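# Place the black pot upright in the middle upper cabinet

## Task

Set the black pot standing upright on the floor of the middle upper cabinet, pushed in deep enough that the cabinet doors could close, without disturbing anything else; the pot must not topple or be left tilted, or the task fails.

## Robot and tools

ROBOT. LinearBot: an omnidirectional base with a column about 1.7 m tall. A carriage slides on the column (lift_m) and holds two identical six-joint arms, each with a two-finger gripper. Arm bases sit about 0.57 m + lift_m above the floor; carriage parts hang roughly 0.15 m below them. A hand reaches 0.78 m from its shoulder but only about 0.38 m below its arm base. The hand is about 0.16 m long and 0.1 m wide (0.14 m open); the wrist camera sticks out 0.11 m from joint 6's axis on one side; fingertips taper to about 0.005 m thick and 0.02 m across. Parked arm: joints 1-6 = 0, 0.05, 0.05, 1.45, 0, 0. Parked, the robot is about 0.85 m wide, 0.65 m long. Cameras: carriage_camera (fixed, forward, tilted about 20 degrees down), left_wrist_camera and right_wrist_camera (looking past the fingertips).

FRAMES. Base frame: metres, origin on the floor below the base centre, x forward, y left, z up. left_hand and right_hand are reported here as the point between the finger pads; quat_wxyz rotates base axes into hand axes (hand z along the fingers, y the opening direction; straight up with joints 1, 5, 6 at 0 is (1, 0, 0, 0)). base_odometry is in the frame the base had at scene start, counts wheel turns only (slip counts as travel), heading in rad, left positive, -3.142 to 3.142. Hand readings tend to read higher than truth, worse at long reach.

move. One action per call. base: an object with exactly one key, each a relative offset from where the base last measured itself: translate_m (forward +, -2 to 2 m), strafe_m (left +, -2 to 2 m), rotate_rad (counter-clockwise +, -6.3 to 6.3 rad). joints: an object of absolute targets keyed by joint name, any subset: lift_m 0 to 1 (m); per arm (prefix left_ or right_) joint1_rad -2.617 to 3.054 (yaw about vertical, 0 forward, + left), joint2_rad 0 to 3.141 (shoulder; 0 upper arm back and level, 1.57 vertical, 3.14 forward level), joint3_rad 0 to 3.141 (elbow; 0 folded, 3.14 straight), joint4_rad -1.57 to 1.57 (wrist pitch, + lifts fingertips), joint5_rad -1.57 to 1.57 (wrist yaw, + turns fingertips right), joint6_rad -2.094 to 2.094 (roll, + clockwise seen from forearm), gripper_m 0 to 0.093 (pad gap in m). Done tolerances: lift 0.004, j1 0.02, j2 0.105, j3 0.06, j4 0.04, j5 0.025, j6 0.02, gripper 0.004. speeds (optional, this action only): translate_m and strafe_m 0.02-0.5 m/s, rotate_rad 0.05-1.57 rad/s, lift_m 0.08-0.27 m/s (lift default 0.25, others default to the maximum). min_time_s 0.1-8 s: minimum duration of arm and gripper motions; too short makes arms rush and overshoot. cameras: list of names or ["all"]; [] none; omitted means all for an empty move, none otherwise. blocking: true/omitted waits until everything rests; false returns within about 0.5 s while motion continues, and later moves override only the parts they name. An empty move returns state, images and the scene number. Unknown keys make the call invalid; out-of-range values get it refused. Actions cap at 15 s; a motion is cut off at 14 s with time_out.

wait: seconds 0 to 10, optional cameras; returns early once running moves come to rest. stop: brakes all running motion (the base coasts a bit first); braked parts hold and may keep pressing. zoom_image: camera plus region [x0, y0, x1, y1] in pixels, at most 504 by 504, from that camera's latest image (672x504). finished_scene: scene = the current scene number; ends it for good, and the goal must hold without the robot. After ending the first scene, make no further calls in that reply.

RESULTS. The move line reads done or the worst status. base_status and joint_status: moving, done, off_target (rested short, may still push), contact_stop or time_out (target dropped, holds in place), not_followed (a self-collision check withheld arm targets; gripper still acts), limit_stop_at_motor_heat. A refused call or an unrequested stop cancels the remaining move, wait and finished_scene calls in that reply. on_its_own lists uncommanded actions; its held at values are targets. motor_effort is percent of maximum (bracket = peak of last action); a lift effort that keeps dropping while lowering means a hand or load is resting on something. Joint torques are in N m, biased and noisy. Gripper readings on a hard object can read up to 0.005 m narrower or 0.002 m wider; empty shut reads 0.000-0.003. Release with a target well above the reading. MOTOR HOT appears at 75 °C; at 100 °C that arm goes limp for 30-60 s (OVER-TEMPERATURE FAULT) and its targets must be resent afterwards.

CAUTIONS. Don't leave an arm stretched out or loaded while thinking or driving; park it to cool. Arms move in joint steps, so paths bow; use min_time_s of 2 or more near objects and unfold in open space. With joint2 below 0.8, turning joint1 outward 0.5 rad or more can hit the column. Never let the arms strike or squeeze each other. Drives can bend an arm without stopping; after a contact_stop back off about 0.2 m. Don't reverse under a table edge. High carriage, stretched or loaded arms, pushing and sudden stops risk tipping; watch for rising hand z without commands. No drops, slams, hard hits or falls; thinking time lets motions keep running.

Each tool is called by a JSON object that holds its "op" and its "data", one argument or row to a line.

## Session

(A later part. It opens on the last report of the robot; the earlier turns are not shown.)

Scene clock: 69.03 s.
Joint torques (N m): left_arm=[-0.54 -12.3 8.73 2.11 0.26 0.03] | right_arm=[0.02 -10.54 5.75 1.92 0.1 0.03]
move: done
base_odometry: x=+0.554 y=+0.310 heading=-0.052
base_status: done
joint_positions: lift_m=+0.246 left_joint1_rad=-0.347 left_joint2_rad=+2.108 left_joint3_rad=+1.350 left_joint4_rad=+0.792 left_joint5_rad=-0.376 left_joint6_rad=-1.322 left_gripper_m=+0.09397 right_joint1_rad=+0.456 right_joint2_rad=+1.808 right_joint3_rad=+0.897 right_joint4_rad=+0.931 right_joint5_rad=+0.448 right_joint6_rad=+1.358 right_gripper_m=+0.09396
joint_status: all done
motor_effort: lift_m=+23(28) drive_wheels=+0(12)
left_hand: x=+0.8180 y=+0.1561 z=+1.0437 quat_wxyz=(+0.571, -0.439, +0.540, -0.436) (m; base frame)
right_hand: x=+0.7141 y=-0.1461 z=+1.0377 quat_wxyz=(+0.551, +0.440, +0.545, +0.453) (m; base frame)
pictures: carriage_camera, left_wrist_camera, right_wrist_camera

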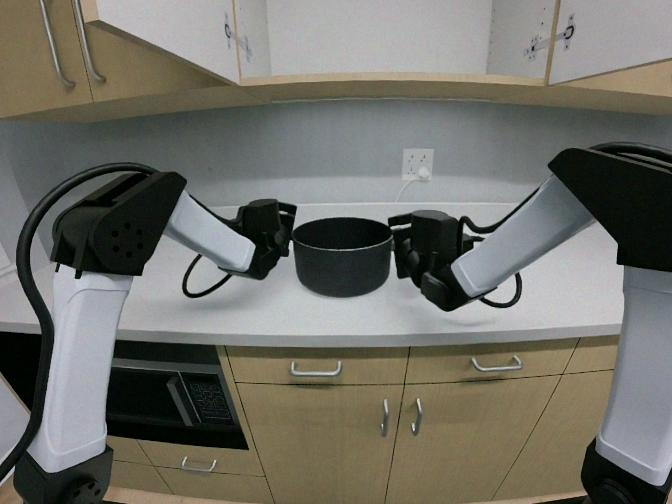

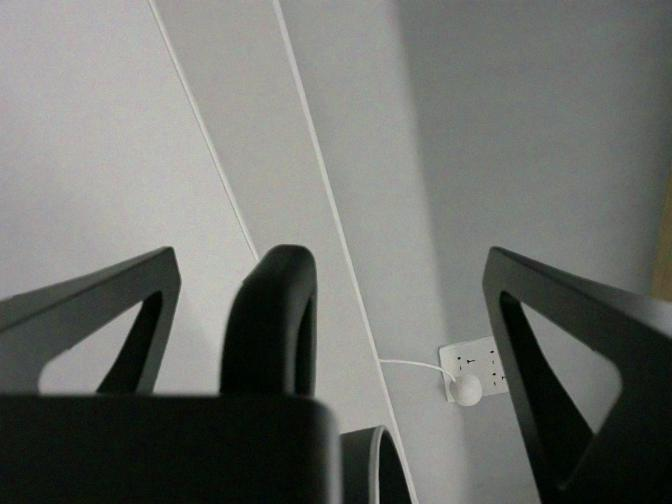

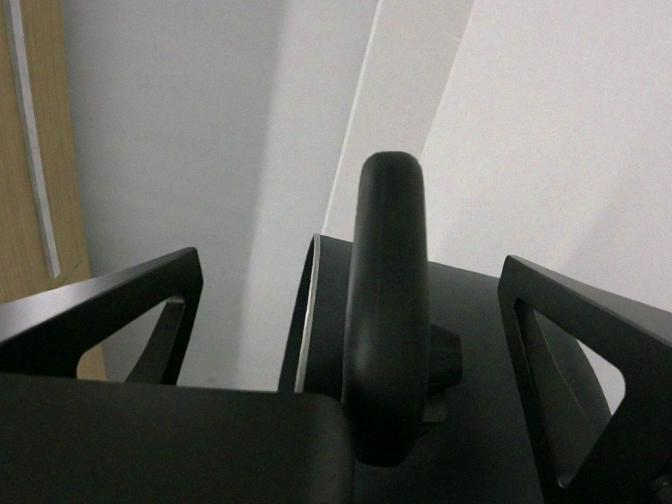

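{"op": "move", "data": {
  "base": {"translate_m": -0.012},
  "joints": {"left_joint4_rad": 0.742, "lift_m": 0.238},
  "speeds": {"translate_m": 0.1},
  "min_time_s": 1,
  "cameras": ["all"]
}}

Scene clock: 73.03 s.
Joint torques (N m): left_arm=[-0.94 -13.15 8.02 1.97 0.25 0.08] | right_arm=[0.01 -10.7 5.82 1.99 0.11 0.04]
move: done
base_odometry: x=+0.542 y=+0.310 heading=-0.052
base_status: done
joint_positions: lift_m=+0.238 left_joint1_rad=-0.342 left_joint2_rad=+2.114 left_joint3_rad=+1.358 left_joint4_rad=+0.774 left_joint5_rad=-0.376 left_joint6_rad=-1.327 left_gripper_m=+0.09397 right_joint1_rad=+0.457 right_joint2_rad=+1.809 right_joint3_rad=+0.896 right_joint4_rad=+0.924 right_joint5_rad=+0.448 right_joint6_rad=+1.359 right_gripper_m=+0.09396
joint_status: all done
motor_effort: lift_m=+21(21) drive_wheels=-3(13)
left_hand: x=+0.8204 y=+0.1583 z=+1.0317 quat_wxyz=(+0.568, -0.443, +0.543, -0.432) (m; base frame)
right_hand: x=+0.7139 y=-0.1456 z=+1.0280 quat_wxyz=(+0.550, +0.441, +0.548, +0.451) (m; base frame)
pictures: carriage_camera, left_wrist_camera, right_wrist_camera

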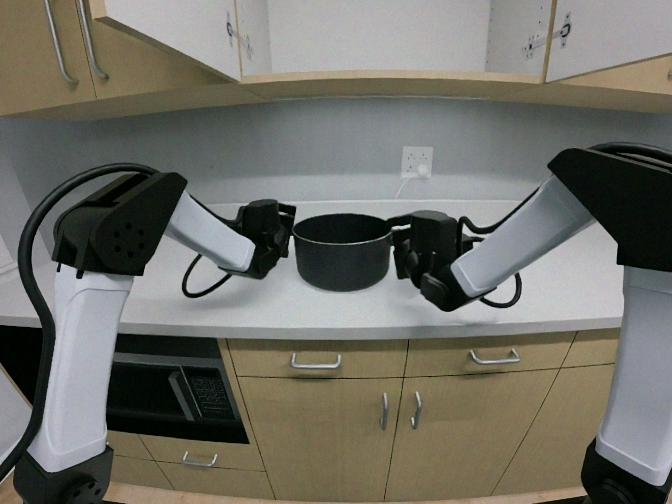

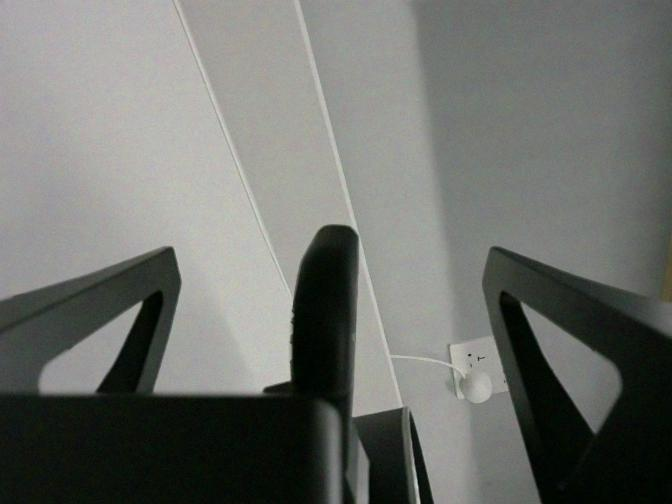

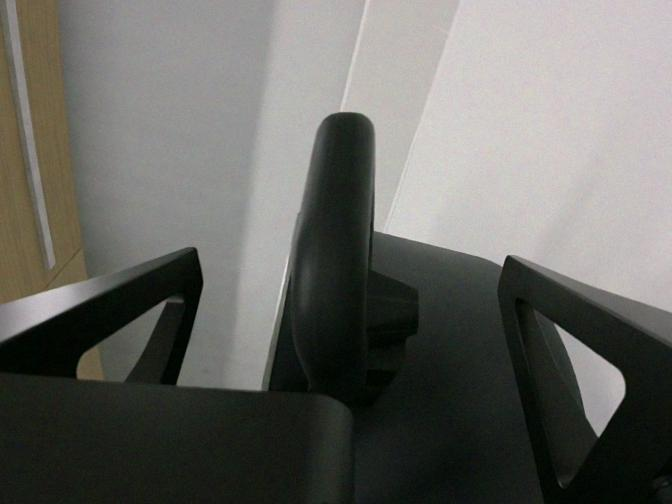

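{"op": "move", "data": {
  "joints": {"left_gripper_m": 0.035, "right_gripper_m": 0.035},
  "min_time_s": 1,
  "cameras": ["all"]
}}

{"op": "zoom_image", "data": {
  "camera": "carriage_camera",
  "region": [230, 180, 450, 310]
}}

Scene clock: 75.20 s.
Joint torques (N m): left_arm=[-0.96 -13.18 7.99 2.03 0.24 0.09] | right_arm=[0.06 -10.63 5.75 1.99 0.11 0.04]
move: done
base_odometry: x=+0.542 y=+0.310 heading=-0.052
base_status: not commanded
joint_positions: lift_m=+0.238 left_joint1_rad=-0.342 left_joint2_rad=+2.114 left_joint3_rad=+1.358 left_joint4_rad=+0.768 left_joint5_rad=-0.376 left_joint6_rad=-1.329 left_gripper_m=+0.03515 right_joint1_rad=+0.457 right_joint2_rad=+1.809 right_joint3_rad=+0.896 right_joint4_rad=+0.924 right_joint5_rad=+0.448 right_joint6_rad=+1.359 right_gripper_m=+0.03512
joint_status: all done
motor_effort: lift_m=+21(21) drive_wheels=-3(4)
left_hand: x=+0.8204 y=+0.1582 z=+1.0304 quat_wxyz=(+0.566, -0.444, +0.545, -0.430) (m; base frame)
right_hand: x=+0.7139 y=-0.1456 z=+1.0280 quat_wxyz=(+0.550, +0.441, +0.548, +0.451) (m; base frame)
pictures: carriage_camera, left_wrist_camera, right_wrist_camera

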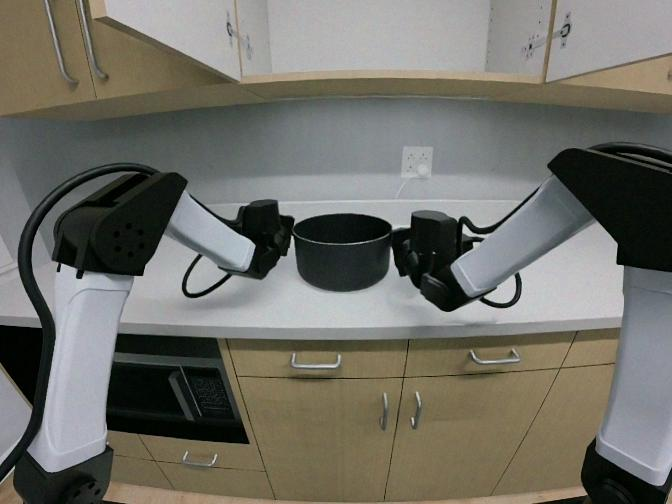

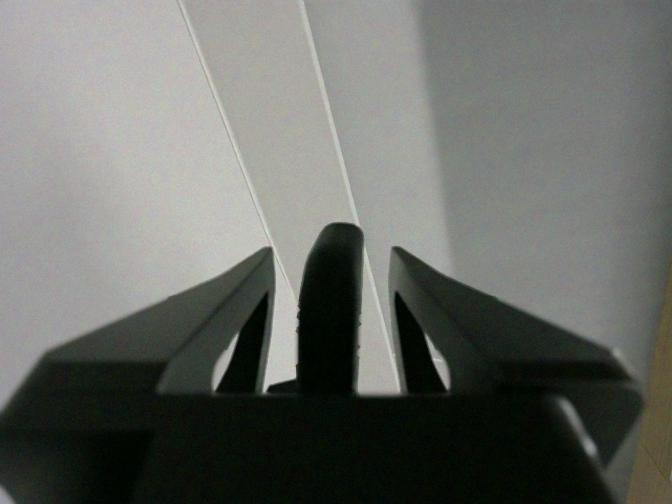

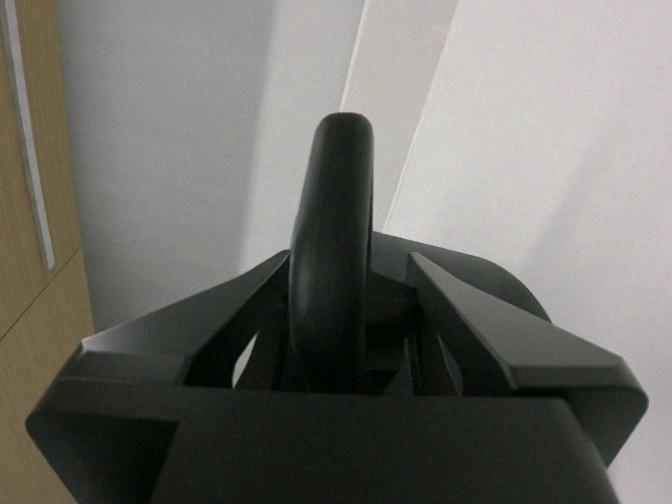

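Scaled by 2.291 from the camera's 672x504 image, which has a finer 960x720 frame.

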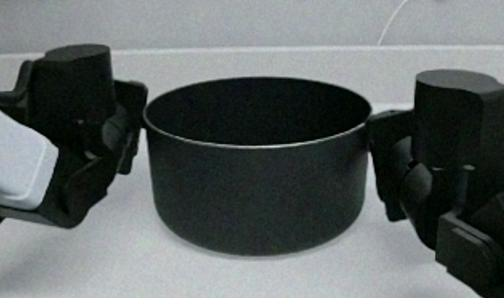

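{"op": "move", "data": {
  "joints": {"right_joint1_rad": 0.425, "right_joint5_rad": 0.425},
  "min_time_s": 1,
  "cameras": ["all"]
}}

Scene clock: 84.03 s.
Joint torques (N m): left_arm=[-1.01 -13.19 8.03 2.03 0.24 0.1] | right_arm=[-0.57 -10.66 5.76 1.99 -0.14 0.04]
move: done
base_odometry: x=+0.542 y=+0.310 heading=-0.052
base_status: not commanded
joint_positions: lift_m=+0.238 left_joint1_rad=-0.342 left_joint2_rad=+2.114 left_joint3_rad=+1.358 left_joint4_rad=+0.768 left_joint5_rad=-0.376 left_joint6_rad=-1.329 left_gripper_m=+0.03515 right_joint1_rad=+0.429 right_joint2_rad=+1.809 right_joint3_rad=+0.896 right_joint4_rad=+0.924 right_joint5_rad=+0.441 right_joint6_rad=+1.359 right_gripper_m=+0.03511
joint_status: all done
motor_effort: lift_m=+21(21) drive_wheels=-3(5)
left_hand: x=+0.8204 y=+0.1582 z=+1.0304 quat_wxyz=(+0.566, -0.444, +0.545, -0.430) (m; base frame)
right_hand: x=+0.7182 y=-0.1583 z=+1.0280 quat_wxyz=(+0.554, +0.446, +0.544, +0.445) (m; base frame)
pictures: carriage_camera, left_wrist_camera, right_wrist_camera

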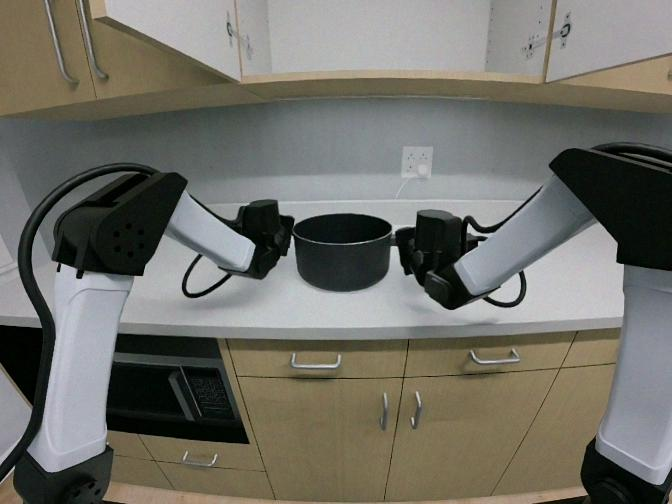

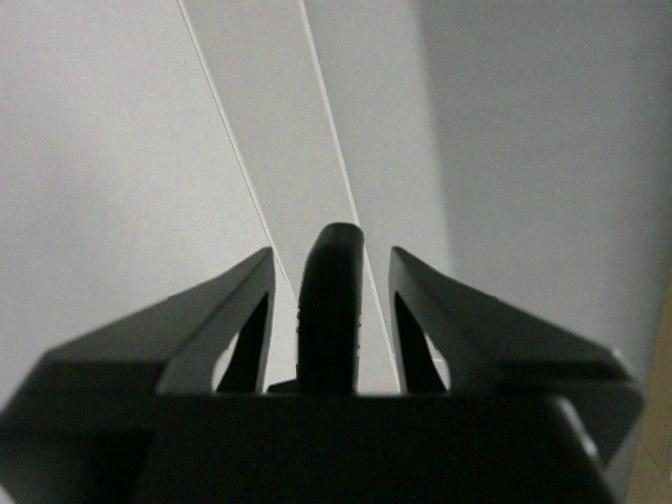

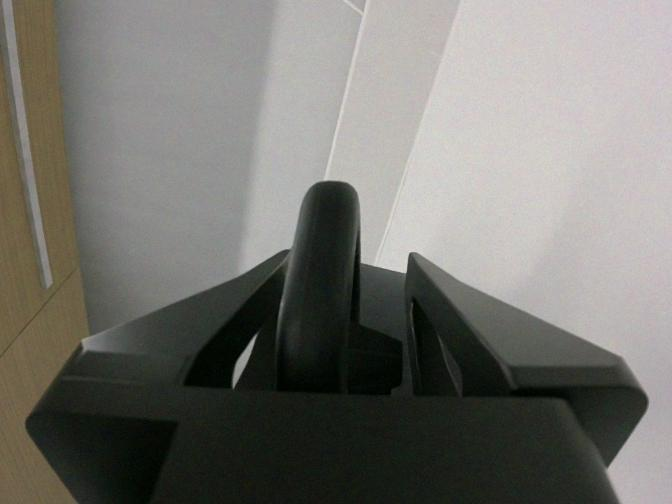

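{"op": "move", "data": {
  "joints": {"right_joint4_rad": 0.957},
  "min_time_s": 0.6
}}

{"op": "move", "data": {
  "joints": {"left_gripper_m": 0.004, "right_gripper_m": 0.004},
  "min_time_s": 1.5,
  "cameras": ["all"]
}}

Scene clock: 86.13 s.
Joint torques (N m): left_arm=[-0.98 -13.12 8.03 2.04 0.25 0.1] | right_arm=[-0.58 -10.61 5.82 2.1 -0.18 0.05]
move: done
base_odometry: x=+0.542 y=+0.310 heading=-0.052
base_status: not commanded
joint_positions: lift_m=+0.238 left_joint1_rad=-0.342 left_joint2_rad=+2.114 left_joint3_rad=+1.358 left_joint4_rad=+0.768 left_joint5_rad=-0.376 left_joint6_rad=-1.329 left_gripper_m=+0.03515 right_joint1_rad=+0.429 right_joint2_rad=+1.809 right_joint3_rad=+0.896 right_joint4_rad=+0.938 right_joint5_rad=+0.440 right_joint6_rad=+1.359 right_gripper_m=+0.03511
joint_status: all done
motor_effort: lift_m=+21(21) drive_wheels=-3(4)
left_hand: x=+0.8204 y=+0.1582 z=+1.0304 quat_wxyz=(+0.566, -0.444, +0.545, -0.430) (m; base frame)
right_hand: x=+0.7181 y=-0.1582 z=+1.0312 quat_wxyz=(+0.556, +0.445, +0.539, +0.449) (m; base frame)
pictures: none

Scene clock: 87.93 s.
Joint torques (N m): left_arm=[-0.99 -13.37 8.01 2.12 0.22 -0.01] | right_arm=[-0.13 -10.67 5.89 2.31 -0.18 0.21]
move: off_target
base_odometry: x=+0.542 y=+0.310 heading=-0.052
base_status: not commanded
joint_positions: lift_m=+0.238 left_joint1_rad=-0.342 left_joint2_rad=+2.116 left_joint3_rad=+1.358 left_joint4_rad=+0.760 left_joint5_rad=-0.375 left_joint6_rad=-1.320 left_gripper_m=+0.02406 right_joint1_rad=+0.425 right_joint2_rad=+1.809 right_joint3_rad=+0.896 right_joint4_rad=+0.917 right_joint5_rad=+0.440 right_joint6_rad=+1.342 right_gripper_m=+0.02230
joint_status: left_gripper_m off_target (ended at +0.02408, target +0.00400); right_gripper_m off_target (ended at +0.02231, target +0.00400)
motor_effort: lift_m=+21(21) drive_wheels=-1(5)
left_hand: x=+0.8206 y=+0.1581 z=+1.0276 quat_wxyz=(+0.566, -0.442, +0.550, -0.425) (m; base frame)
right_hand: x=+0.7188 y=-0.1602 z=+1.0264 quat_wxyz=(+0.558, +0.443, +0.549, +0.437) (m; base frame)
pictures: carriage_camera, left_wrist_camera, right_wrist_camera

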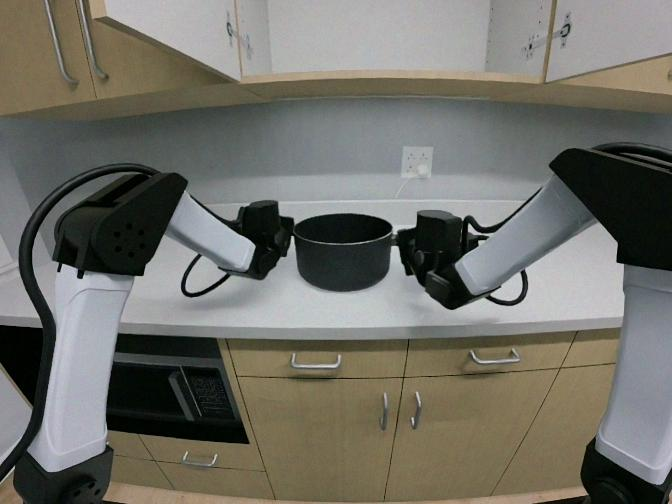

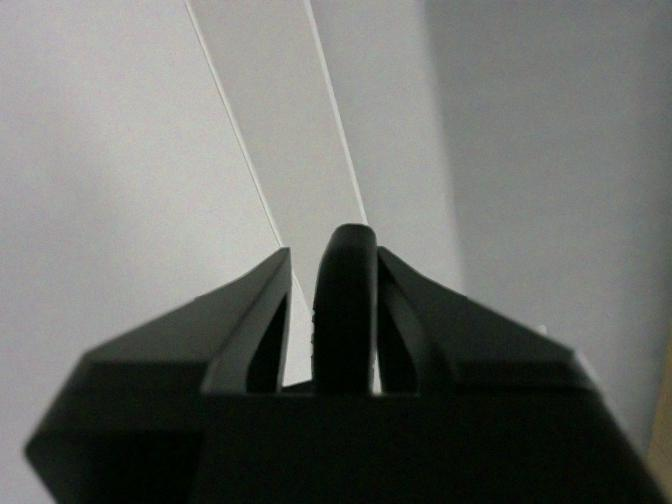

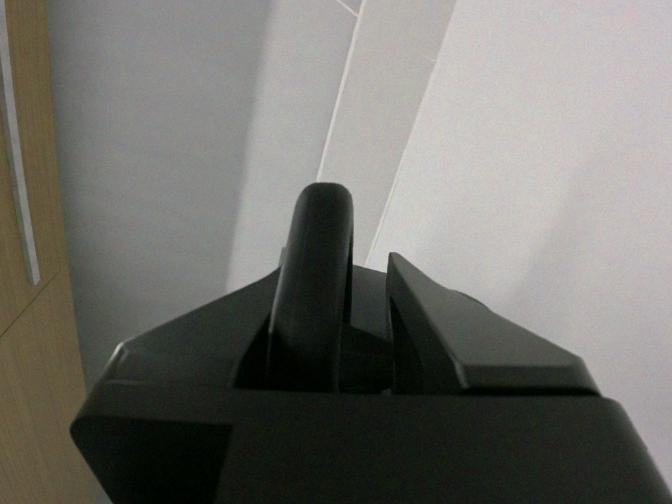

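{"op": "move", "data": {
  "joints": {"lift_m": 0.268},
  "speeds": {"lift_m": 0.08},
  "cameras": ["all"]
}}

Scene clock: 89.33 s.
Joint torques (N m): left_arm=[-0.99 -15.69 8.01 2.65 0.09 -0.01] | right_arm=[0.08 -11.07 6.6 2.98 -0.15 -0.18]
move: done
base_odometry: x=+0.542 y=+0.310 heading=-0.052
base_status: not commanded
joint_positions: lift_m=+0.268 left_joint1_rad=-0.342 left_joint2_rad=+2.139 left_joint3_rad=+1.358 left_joint4_rad=+0.716 left_joint5_rad=-0.364 left_joint6_rad=-1.321 left_gripper_m=+0.02368 right_joint1_rad=+0.423 right_joint2_rad=+1.813 right_joint3_rad=+0.886 right_joint4_rad=+0.859 right_joint5_rad=+0.440 right_joint6_rad=+1.377 right_gripper_m=+0.02220
joint_status: all done
motor_effort: lift_m=+25(28) drive_wheels=-2(4)
left_hand: x=+0.8223 y=+0.1557 z=+1.0329 quat_wxyz=(+0.551, -0.446, +0.575, -0.408) (m; base frame)
right_hand: x=+0.7175 y=-0.1621 z=+1.0360 quat_wxyz=(+0.539, +0.460, +0.565, +0.423) (m; base frame)
pictures: carriage_camera, left_wrist_camera, right_wrist_camera

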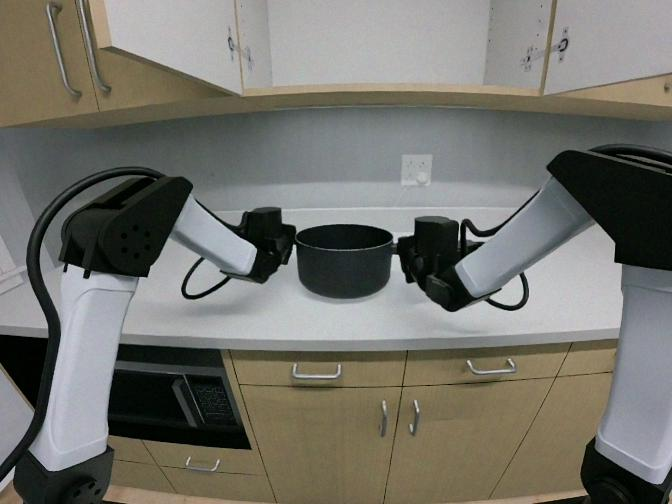

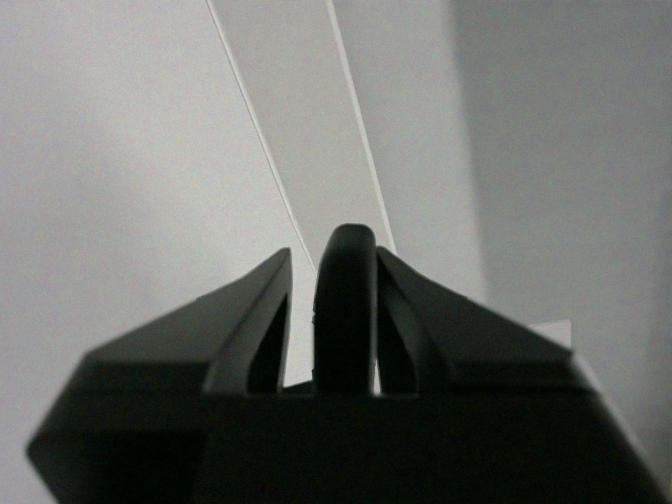

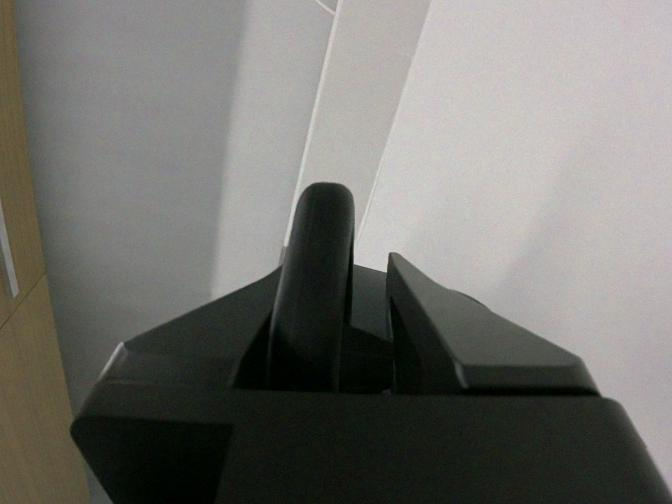

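{"op": "move", "data": {
  "joints": {"lift_m": 0.33, "left_joint4_rad": 0.842, "right_joint4_rad": 1.057},
  "speeds": {"lift_m": 0.1},
  "cameras": ["all"]
}}

Scene clock: 91.33 s.
Joint torques (N m): left_arm=[-0.99 -17.85 8.25 3.55 0.04 0.03] | right_arm=[0.1 -12.92 7.25 3.88 -0.14 -0.32]
move: off_target
base_odometry: x=+0.542 y=+0.310 heading=-0.052
base_status: not commanded
joint_positions: lift_m=+0.330 left_joint1_rad=-0.342 left_joint2_rad=+2.159 left_joint3_rad=+1.355 left_joint4_rad=+0.735 left_joint5_rad=-0.357 left_joint6_rad=-1.324 left_gripper_m=+0.02345 right_joint1_rad=+0.422 right_joint2_rad=+1.830 right_joint3_rad=+0.874 right_joint4_rad=+0.878 right_joint5_rad=+0.440 right_joint6_rad=+1.390 right_gripper_m=+0.02219
joint_status: left_joint4_rad off_target (ended at +0.735, target +0.842); right_joint4_rad off_target (ended at +0.878, target +1.057); the others done
motor_effort: lift_m=+25(28) drive_wheels=-1(4)
left_hand: x=+0.8236 y=+0.1541 z=+1.0856 quat_wxyz=(+0.548, -0.446, +0.578, -0.409) (m; base frame)
right_hand: x=+0.7172 y=-0.1627 z=+1.0889 quat_wxyz=(+0.535, +0.464, +0.566, +0.423) (m; base frame)
pictures: carriage_camera, left_wrist_camera, right_wrist_camera

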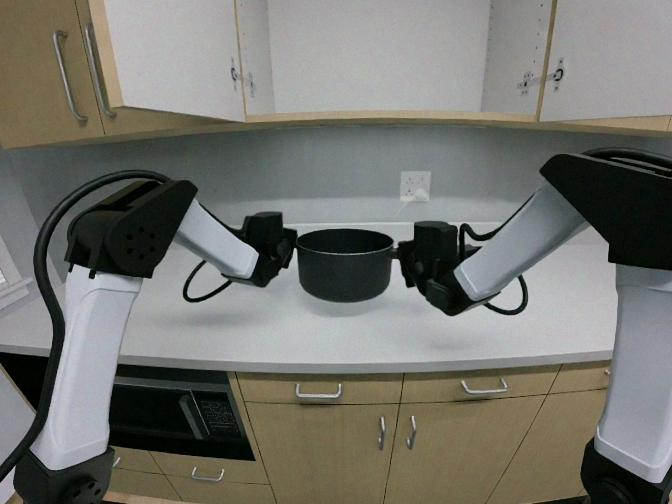

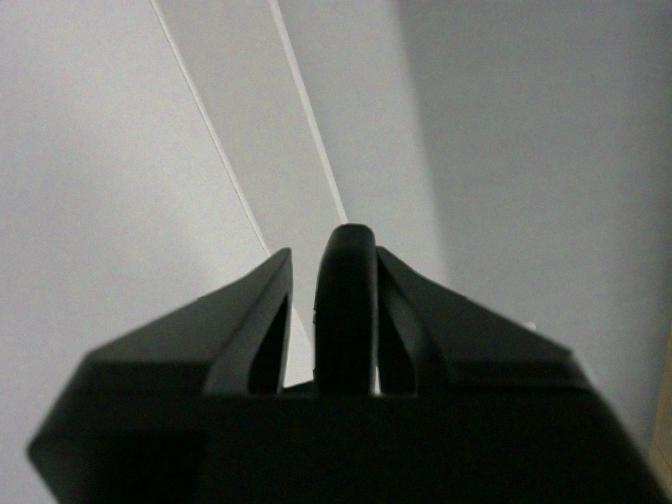

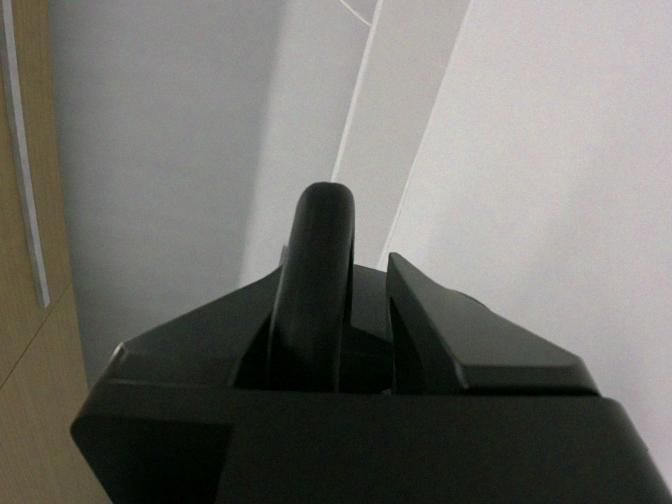

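{"op": "move", "data": {
  "base": {"translate_m": -0.38},
  "joints": {"left_joint4_rad": 0.912, "right_joint4_rad": 1.135, "lift_m": 0.36},
  "speeds": {"translate_m": 0.15, "lift_m": 0.08},
  "min_time_s": 2
}}

{"op": "move", "data": {
  "base": {"strafe_m": -0.14},
  "speeds": {"strafe_m": 0.12},
  "cameras": ["carriage_camera"]
}}

Scene clock: 97.20 s.
Joint torques (N m): left_arm=[-0.98 -18.54 8.35 3.74 0.03 0] | right_arm=[0.2 -13.33 7.49 4.18 -0.15 -0.07]
move: off_target
base_odometry: x=+0.163 y=+0.330 heading=-0.052
base_status: done
joint_positions: lift_m=+0.360 left_joint1_rad=-0.342 left_joint2_rad=+2.165 left_joint3_rad=+1.354 left_joint4_rad=+0.787 left_joint5_rad=-0.356 left_joint6_rad=-1.321 left_gripper_m=+0.02335 right_joint1_rad=+0.421 right_joint2_rad=+1.835 right_joint3_rad=+0.872 right_joint4_rad=+0.928 right_joint5_rad=+0.441 right_joint6_rad=+1.369 right_gripper_m=+0.02219
joint_status: left_joint4_rad off_target (ended at +0.787, target +0.912); right_joint4_rad off_target (ended at +0.928, target +1.135); the others done
motor_effort: lift_m=+25(29) drive_wheels=-3(11)
left_hand: x=+0.8244 y=+0.1536 z=+1.1238 quat_wxyz=(+0.557, -0.440, +0.563, -0.423) (m; base frame)
right_hand: x=+0.7178 y=-0.1631 z=+1.1269 quat_wxyz=(+0.547, +0.456, +0.555, +0.430) (m; base frame)
pictures: none

Scene clock: 99.13 s.
Joint torques (N m): left_arm=[-0.88 -18.58 8.38 3.72 0.04 0.02] | right_arm=[0.35 -13.39 7.56 4.17 -0.16 -0.08]
move: done
base_odometry: x=+0.155 y=+0.190 heading=-0.052
base_status: done
joint_positions: lift_m=+0.360 left_joint1_rad=-0.344 left_joint2_rad=+2.165 left_joint3_rad=+1.354 left_joint4_rad=+0.787 left_joint5_rad=-0.356 left_joint6_rad=-1.321 left_gripper_m=+0.02331 right_joint1_rad=+0.419 right_joint2_rad=+1.835 right_joint3_rad=+0.872 right_joint4_rad=+0.928 right_joint5_rad=+0.441 right_joint6_rad=+1.369 right_gripper_m=+0.02219
joint_status: not commanded
motor_effort: lift_m=+25(25) drive_wheels=-5(7)
left_hand: x=+0.8242 y=+0.1526 z=+1.1239 quat_wxyz=(+0.557, -0.440, +0.564, -0.423) (m; base frame)
right_hand: x=+0.7181 y=-0.1640 z=+1.1270 quat_wxyz=(+0.547, +0.456, +0.555, +0.430) (m; base frame)
pictures: carriage_camera

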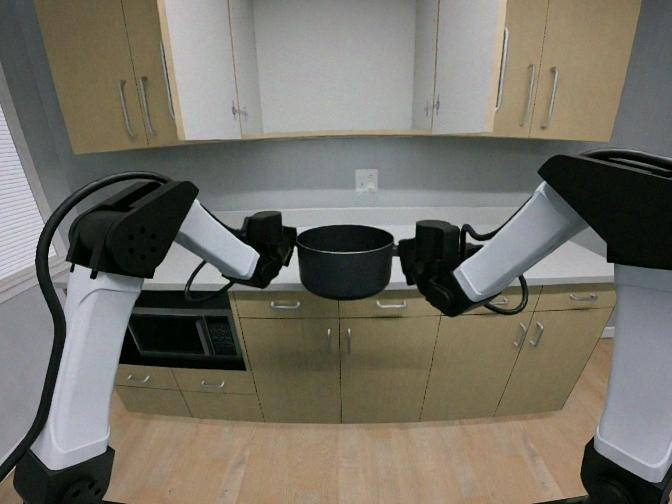

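{"op": "move", "data": {
  "joints": {"lift_m": 0.8},
  "speeds": {"lift_m": 0.15},
  "cameras": ["carriage_camera"]
}}

{"op": "zoom_image", "data": {
  "camera": "carriage_camera",
  "region": [130, 80, 550, 340]
}}

Scene clock: 103.77 s.
Joint torques (N m): left_arm=[-0.85 -19.07 8.66 3.52 0.03 -0.06] | right_arm=[0.39 -13.93 7.98 3.99 -0.18 -0.01]
move: done
base_odometry: x=+0.155 y=+0.190 heading=-0.052
base_status: not commanded
joint_positions: lift_m=+0.800 left_joint1_rad=-0.344 left_joint2_rad=+2.171 left_joint3_rad=+1.350 left_joint4_rad=+0.805 left_joint5_rad=-0.356 left_joint6_rad=-1.316 left_gripper_m=+0.02317 right_joint1_rad=+0.419 right_joint2_rad=+1.840 right_joint3_rad=+0.865 right_joint4_rad=+0.943 right_joint5_rad=+0.441 right_joint6_rad=+1.364 right_gripper_m=+0.02219
joint_status: all done
motor_effort: lift_m=+24(30) drive_wheels=-3(5)
left_hand: x=+0.8241 y=+0.1526 z=+1.5631 quat_wxyz=(+0.559, -0.438, +0.562, -0.424) (m; base frame)
right_hand: x=+0.7175 y=-0.1642 z=+1.5654 quat_wxyz=(+0.549, +0.454, +0.555, +0.430) (m; base frame)
pictures: carriage_camera

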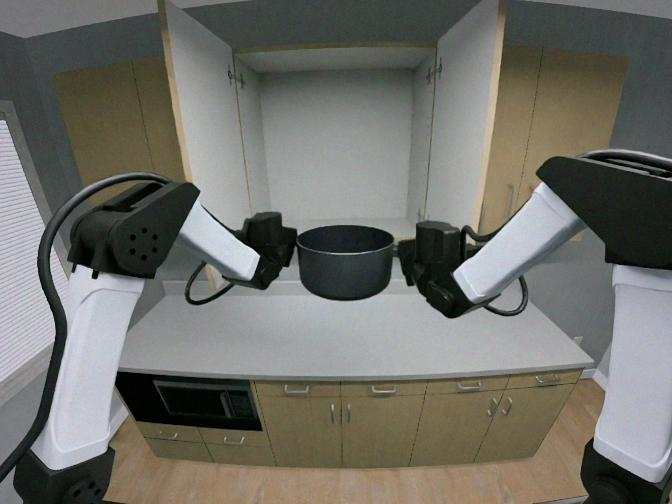

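Scaled by 1.200 from the camera's 672x504 image, which has a finer 960x720 frame.

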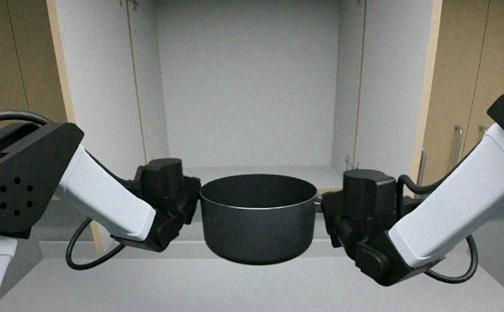

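{"op": "move", "data": {
  "base": {"translate_m": 0.4},
  "joints": {"lift_m": 0.82},
  "speeds": {"translate_m": 0.15, "lift_m": 0.08},
  "cameras": ["all"]
}}

{"op": "zoom_image", "data": {
  "camera": "carriage_camera",
  "region": [130, 80, 550, 340]
}}

Scene clock: 109.00 s.
Joint torques (N m): left_arm=[-0.9 -19.14 8.76 3.53 0.03 -0.04] | right_arm=[0.32 -13.94 8.08 4 -0.14 -0.07]
move: done
base_odometry: x=+0.555 y=+0.169 heading=-0.052
base_status: done
joint_positions: lift_m=+0.820 left_joint1_rad=-0.344 left_joint2_rad=+2.171 left_joint3_rad=+1.349 left_joint4_rad=+0.804 left_joint5_rad=-0.355 left_joint6_rad=-1.316 left_gripper_m=+0.02315 right_joint1_rad=+0.419 right_joint2_rad=+1.841 right_joint3_rad=+0.864 right_joint4_rad=+0.941 right_joint5_rad=+0.441 right_joint6_rad=+1.366 right_gripper_m=+0.02219
joint_status: all done
motor_effort: lift_m=+25(30) drive_wheels=-5(11)
left_hand: x=+0.8239 y=+0.1526 z=+1.5821 quat_wxyz=(+0.558, -0.438, +0.563, -0.424) (m; base frame)
right_hand: x=+0.7174 y=-0.1643 z=+1.5844 quat_wxyz=(+0.548, +0.455, +0.555, +0.429) (m; base frame)
pictures: carriage_camera, left_wrist_camera, right_wrist_camera

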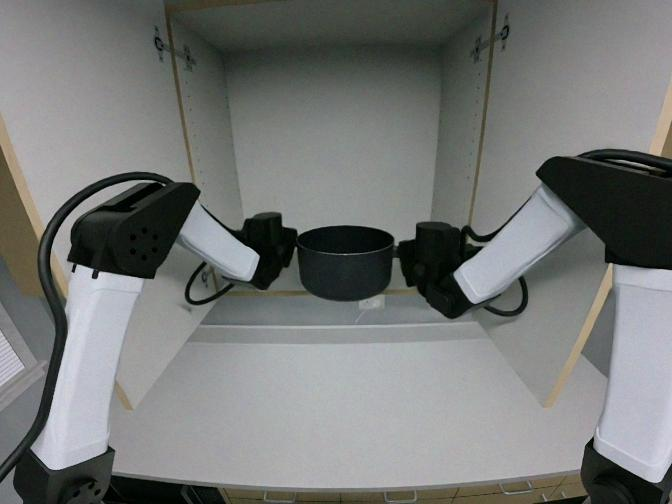

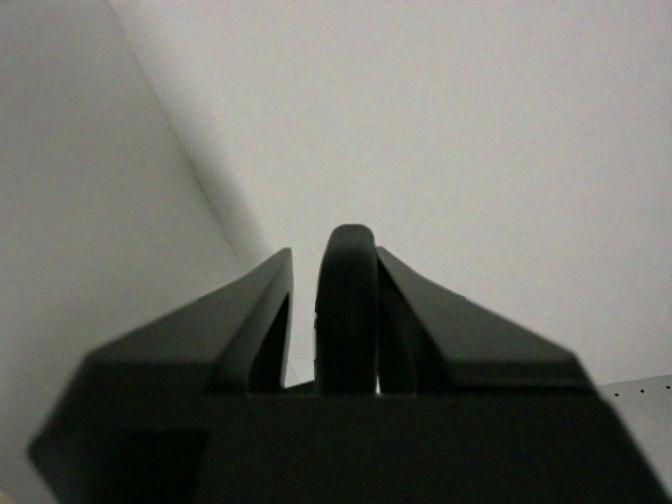

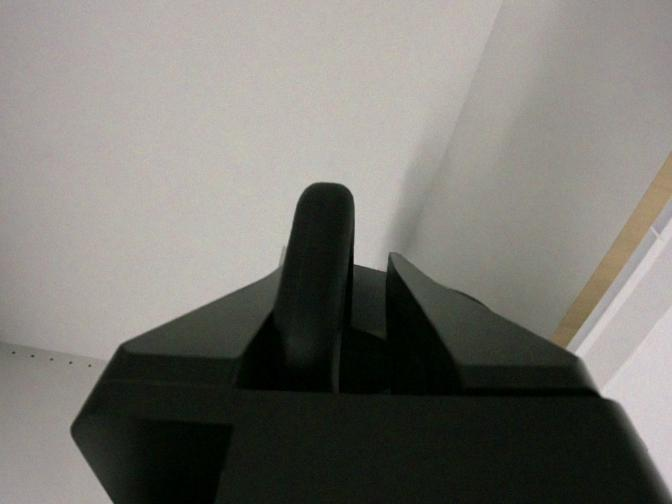

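Scaled by 1.200 from the camera's 672x504 image, which has a finer 960x720 frame.

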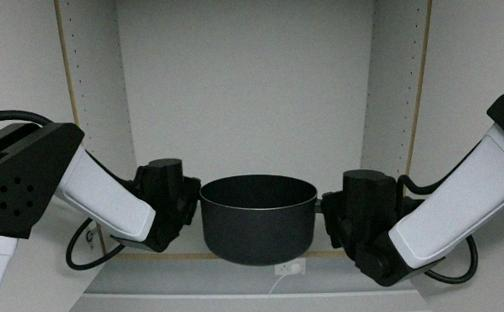

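{"op": "move", "data": {
  "base": {"translate_m": 0.18},
  "speeds": {"translate_m": 0.1},
  "cameras": ["all"]
}}

{"op": "zoom_image", "data": {
  "camera": "carriage_camera",
  "region": [130, 180, 550, 440]
}}

Scene clock: 114.17 s.
Joint torques (N m): left_arm=[-0.61 -19.28 9.14 3.57 0.05 -0.08] | right_arm=[0.42 -14.27 8.38 4.06 -0.18 -0.07]
move: contact_stop
base_odometry: x=+0.719 y=+0.161 heading=-0.058
base_status: translate_m contact_stop (by the wheels' count: +0.164 of +0.180)
joint_positions: lift_m=+0.820 left_joint1_rad=-0.346 left_joint2_rad=+2.173 left_joint3_rad=+1.344 left_joint4_rad=+0.802 left_joint5_rad=-0.358 left_joint6_rad=-1.313 left_gripper_m=+0.02290 right_joint1_rad=+0.418 right_joint2_rad=+1.844 right_joint3_rad=+0.862 right_joint4_rad=+0.939 right_joint5_rad=+0.444 right_joint6_rad=+1.368 right_gripper_m=+0.02219
joint_status: not commanded
motor_effort: lift_m=+24(25) drive_wheels=+17(82)
left_hand: x=+0.8230 y=+0.1516 z=+1.5786 quat_wxyz=(+0.558, -0.437, +0.567, -0.420) (m; base frame)
right_hand: x=+0.7174 y=-0.1656 z=+1.5812 quat_wxyz=(+0.547, +0.458, +0.557, +0.426) (m; base frame)
pictures: carriage_camera, left_wrist_camera, right_wrist_camera

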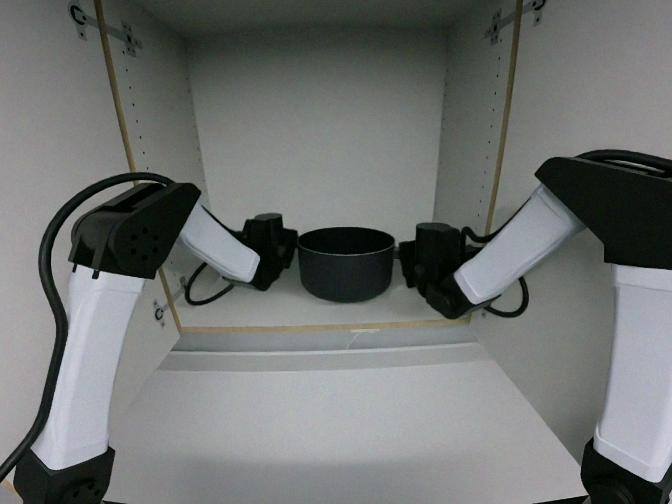

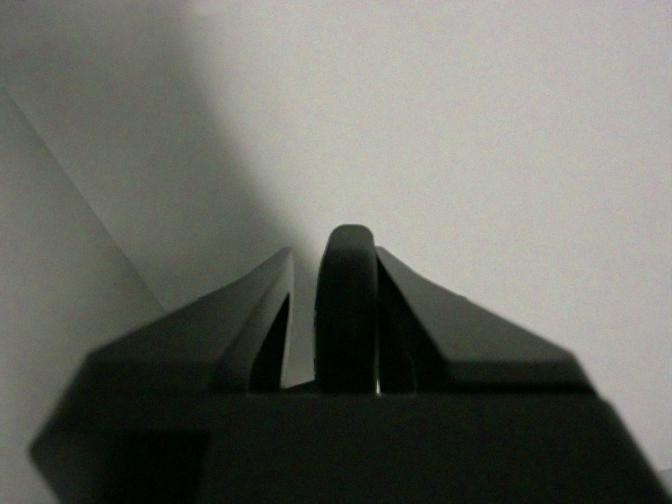

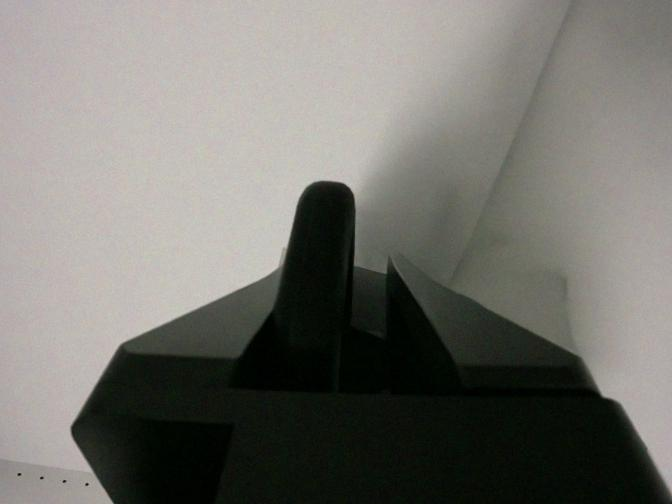

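Scaled by 1.200 from the camera's 672x504 image, which has a finer 960x720 frame.

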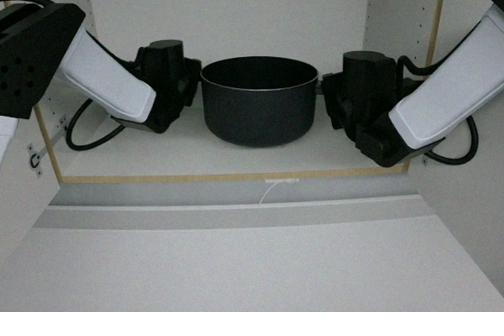

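{"op": "move", "data": {
  "base": {"translate_m": -0.015},
  "joints": {"left_joint1_rad": -0.305, "left_joint2_rad": 2.338, "left_joint3_rad": 1.786, "left_joint4_rad": 0.734, "left_joint5_rad": -0.308, "right_joint1_rad": 0.3545, "right_joint2_rad": 1.990, "right_joint3_rad": 1.200, "right_joint4_rad": 1.035, "right_joint5_rad": 0.3545},
  "speeds": {"translate_m": 0.05},
  "min_time_s": 3,
  "cameras": ["all"]
}}

{"op": "zoom_image", "data": {
  "camera": "carriage_camera",
  "region": [130, 180, 550, 440]
}}

Scene clock: 120.33 s.
Joint torques (N m): left_arm=[-0.02 -20.22 12.77 3.47 0.07 -0.15] | right_arm=[0.06 -14.94 11.6 3.85 -0.37 -0.09]
move: off_target
base_odometry: x=+0.704 y=+0.161 heading=-0.059
base_status: done
joint_positions: lift_m=+0.820 left_joint1_rad=-0.306 left_joint2_rad=+2.378 left_joint3_rad=+1.718 left_joint4_rad=+0.634 left_joint5_rad=-0.313 left_joint6_rad=-1.306 left_gripper_m=+0.02289 right_joint1_rad=+0.352 right_joint2_rad=+2.023 right_joint3_rad=+1.124 right_joint4_rad=+0.857 right_joint5_rad=+0.386 right_joint6_rad=+1.369 right_gripper_m=+0.02219
joint_status: left_joint3_rad off_target (ended at +1.718, target +1.786); left_joint4_rad off_target (ended at +0.634, target +0.734); right_joint3_rad off_target (ended at +1.124, target +1.200); right_joint4_rad off_target (ended at +0.858, target +1.035); right_joint5_rad off_target (ended at +0.386, target +0.354); the others done
motor_effort: lift_m=+24(24) drive_wheels=-5(13)
left_hand: x=+0.8877 y=+0.1493 z=+1.5813 quat_wxyz=(+0.558, -0.434, +0.569, -0.420) (m; base frame)
right_hand: x=+0.7801 y=-0.1686 z=+1.5805 quat_wxyz=(+0.548, +0.461, +0.554, +0.425) (m; base frame)
pictures: carriage_camera, left_wrist_camera, right_wrist_camera

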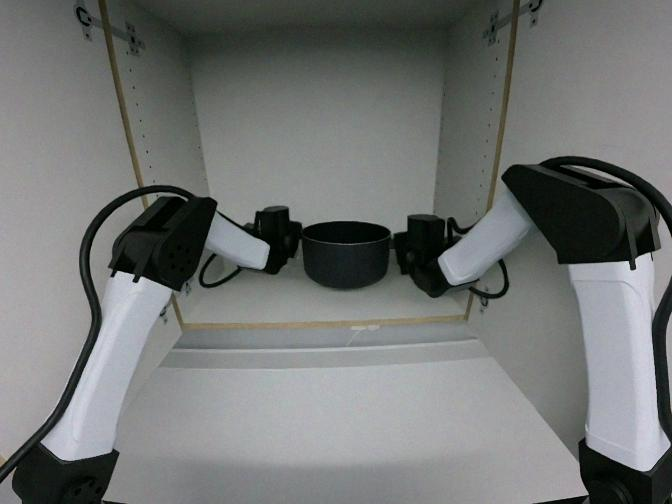

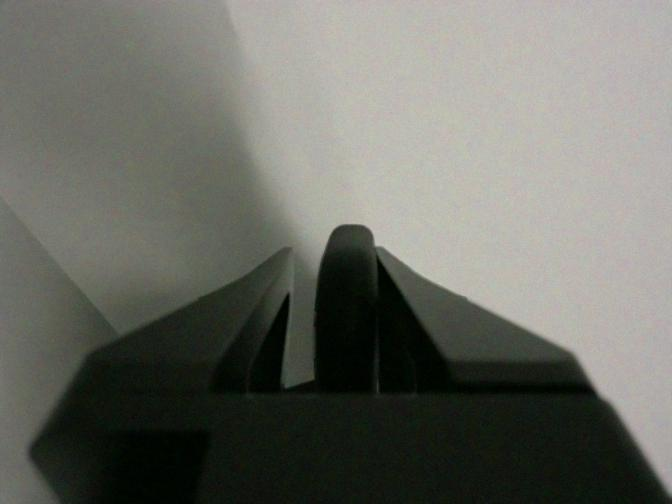

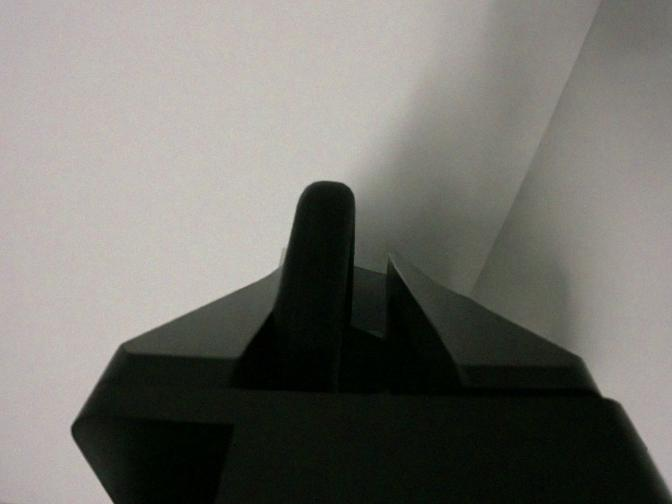

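Scaled by 1.200 from the camera's 672x504 image, which has a finer 960x720 frame.

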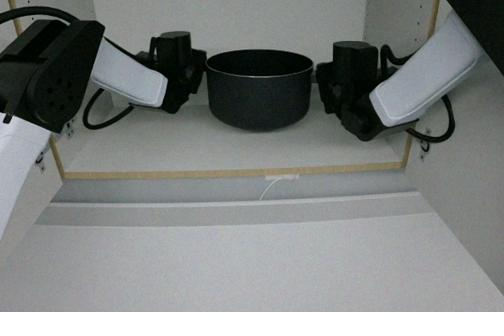

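{"op": "move", "data": {
  "joints": {"lift_m": 0.765},
  "speeds": {"lift_m": 0.08},
  "cameras": ["carriage_camera"]
}}

{"op": "zoom_image", "data": {
  "camera": "carriage_camera",
  "region": [200, 180, 480, 360]
}}

Scene clock: 125.43 s.
Joint torques (N m): left_arm=[-0.09 -21.26 11.97 3.59 0.04 -0.18] | right_arm=[0.21 -15.66 11.06 3.94 -0.32 -0.12]
move: done
base_odometry: x=+0.704 y=+0.161 heading=-0.059
base_status: not commanded
joint_positions: lift_m=+0.765 left_joint1_rad=-0.305 left_joint2_rad=+2.387 left_joint3_rad=+1.727 left_joint4_rad=+0.624 left_joint5_rad=-0.311 left_joint6_rad=-1.305 left_gripper_m=+0.02289 right_joint1_rad=+0.351 right_joint2_rad=+2.031 right_joint3_rad=+1.131 right_joint4_rad=+0.849 right_joint5_rad=+0.385 right_joint6_rad=+1.371 right_gripper_m=+0.02217
joint_status: all done
motor_effort: lift_m=+22(23) drive_wheels=-6(7)
left_hand: x=+0.8895 y=+0.1495 z=+1.5218 quat_wxyz=(+0.556, -0.435, +0.573, -0.417) (m; base frame)
right_hand: x=+0.7818 y=-0.1683 z=+1.5223 quat_wxyz=(+0.546, +0.462, +0.557, +0.422) (m; base frame)
pictures: carriage_camera

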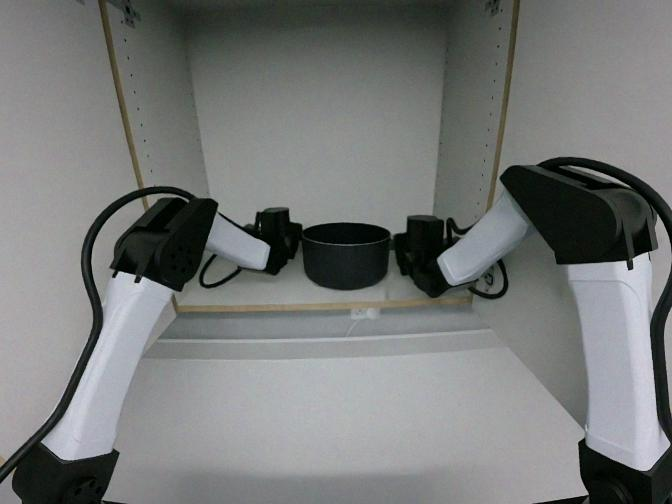

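Scaled by 1.800 from the camera's 672x504 image, which has a finer 960x720 frame.

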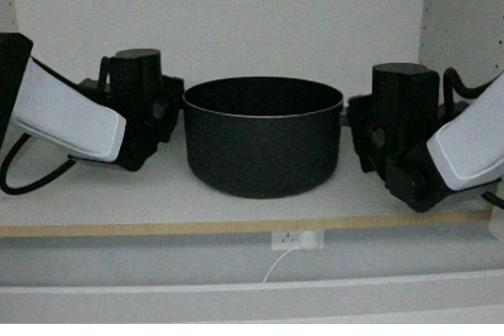

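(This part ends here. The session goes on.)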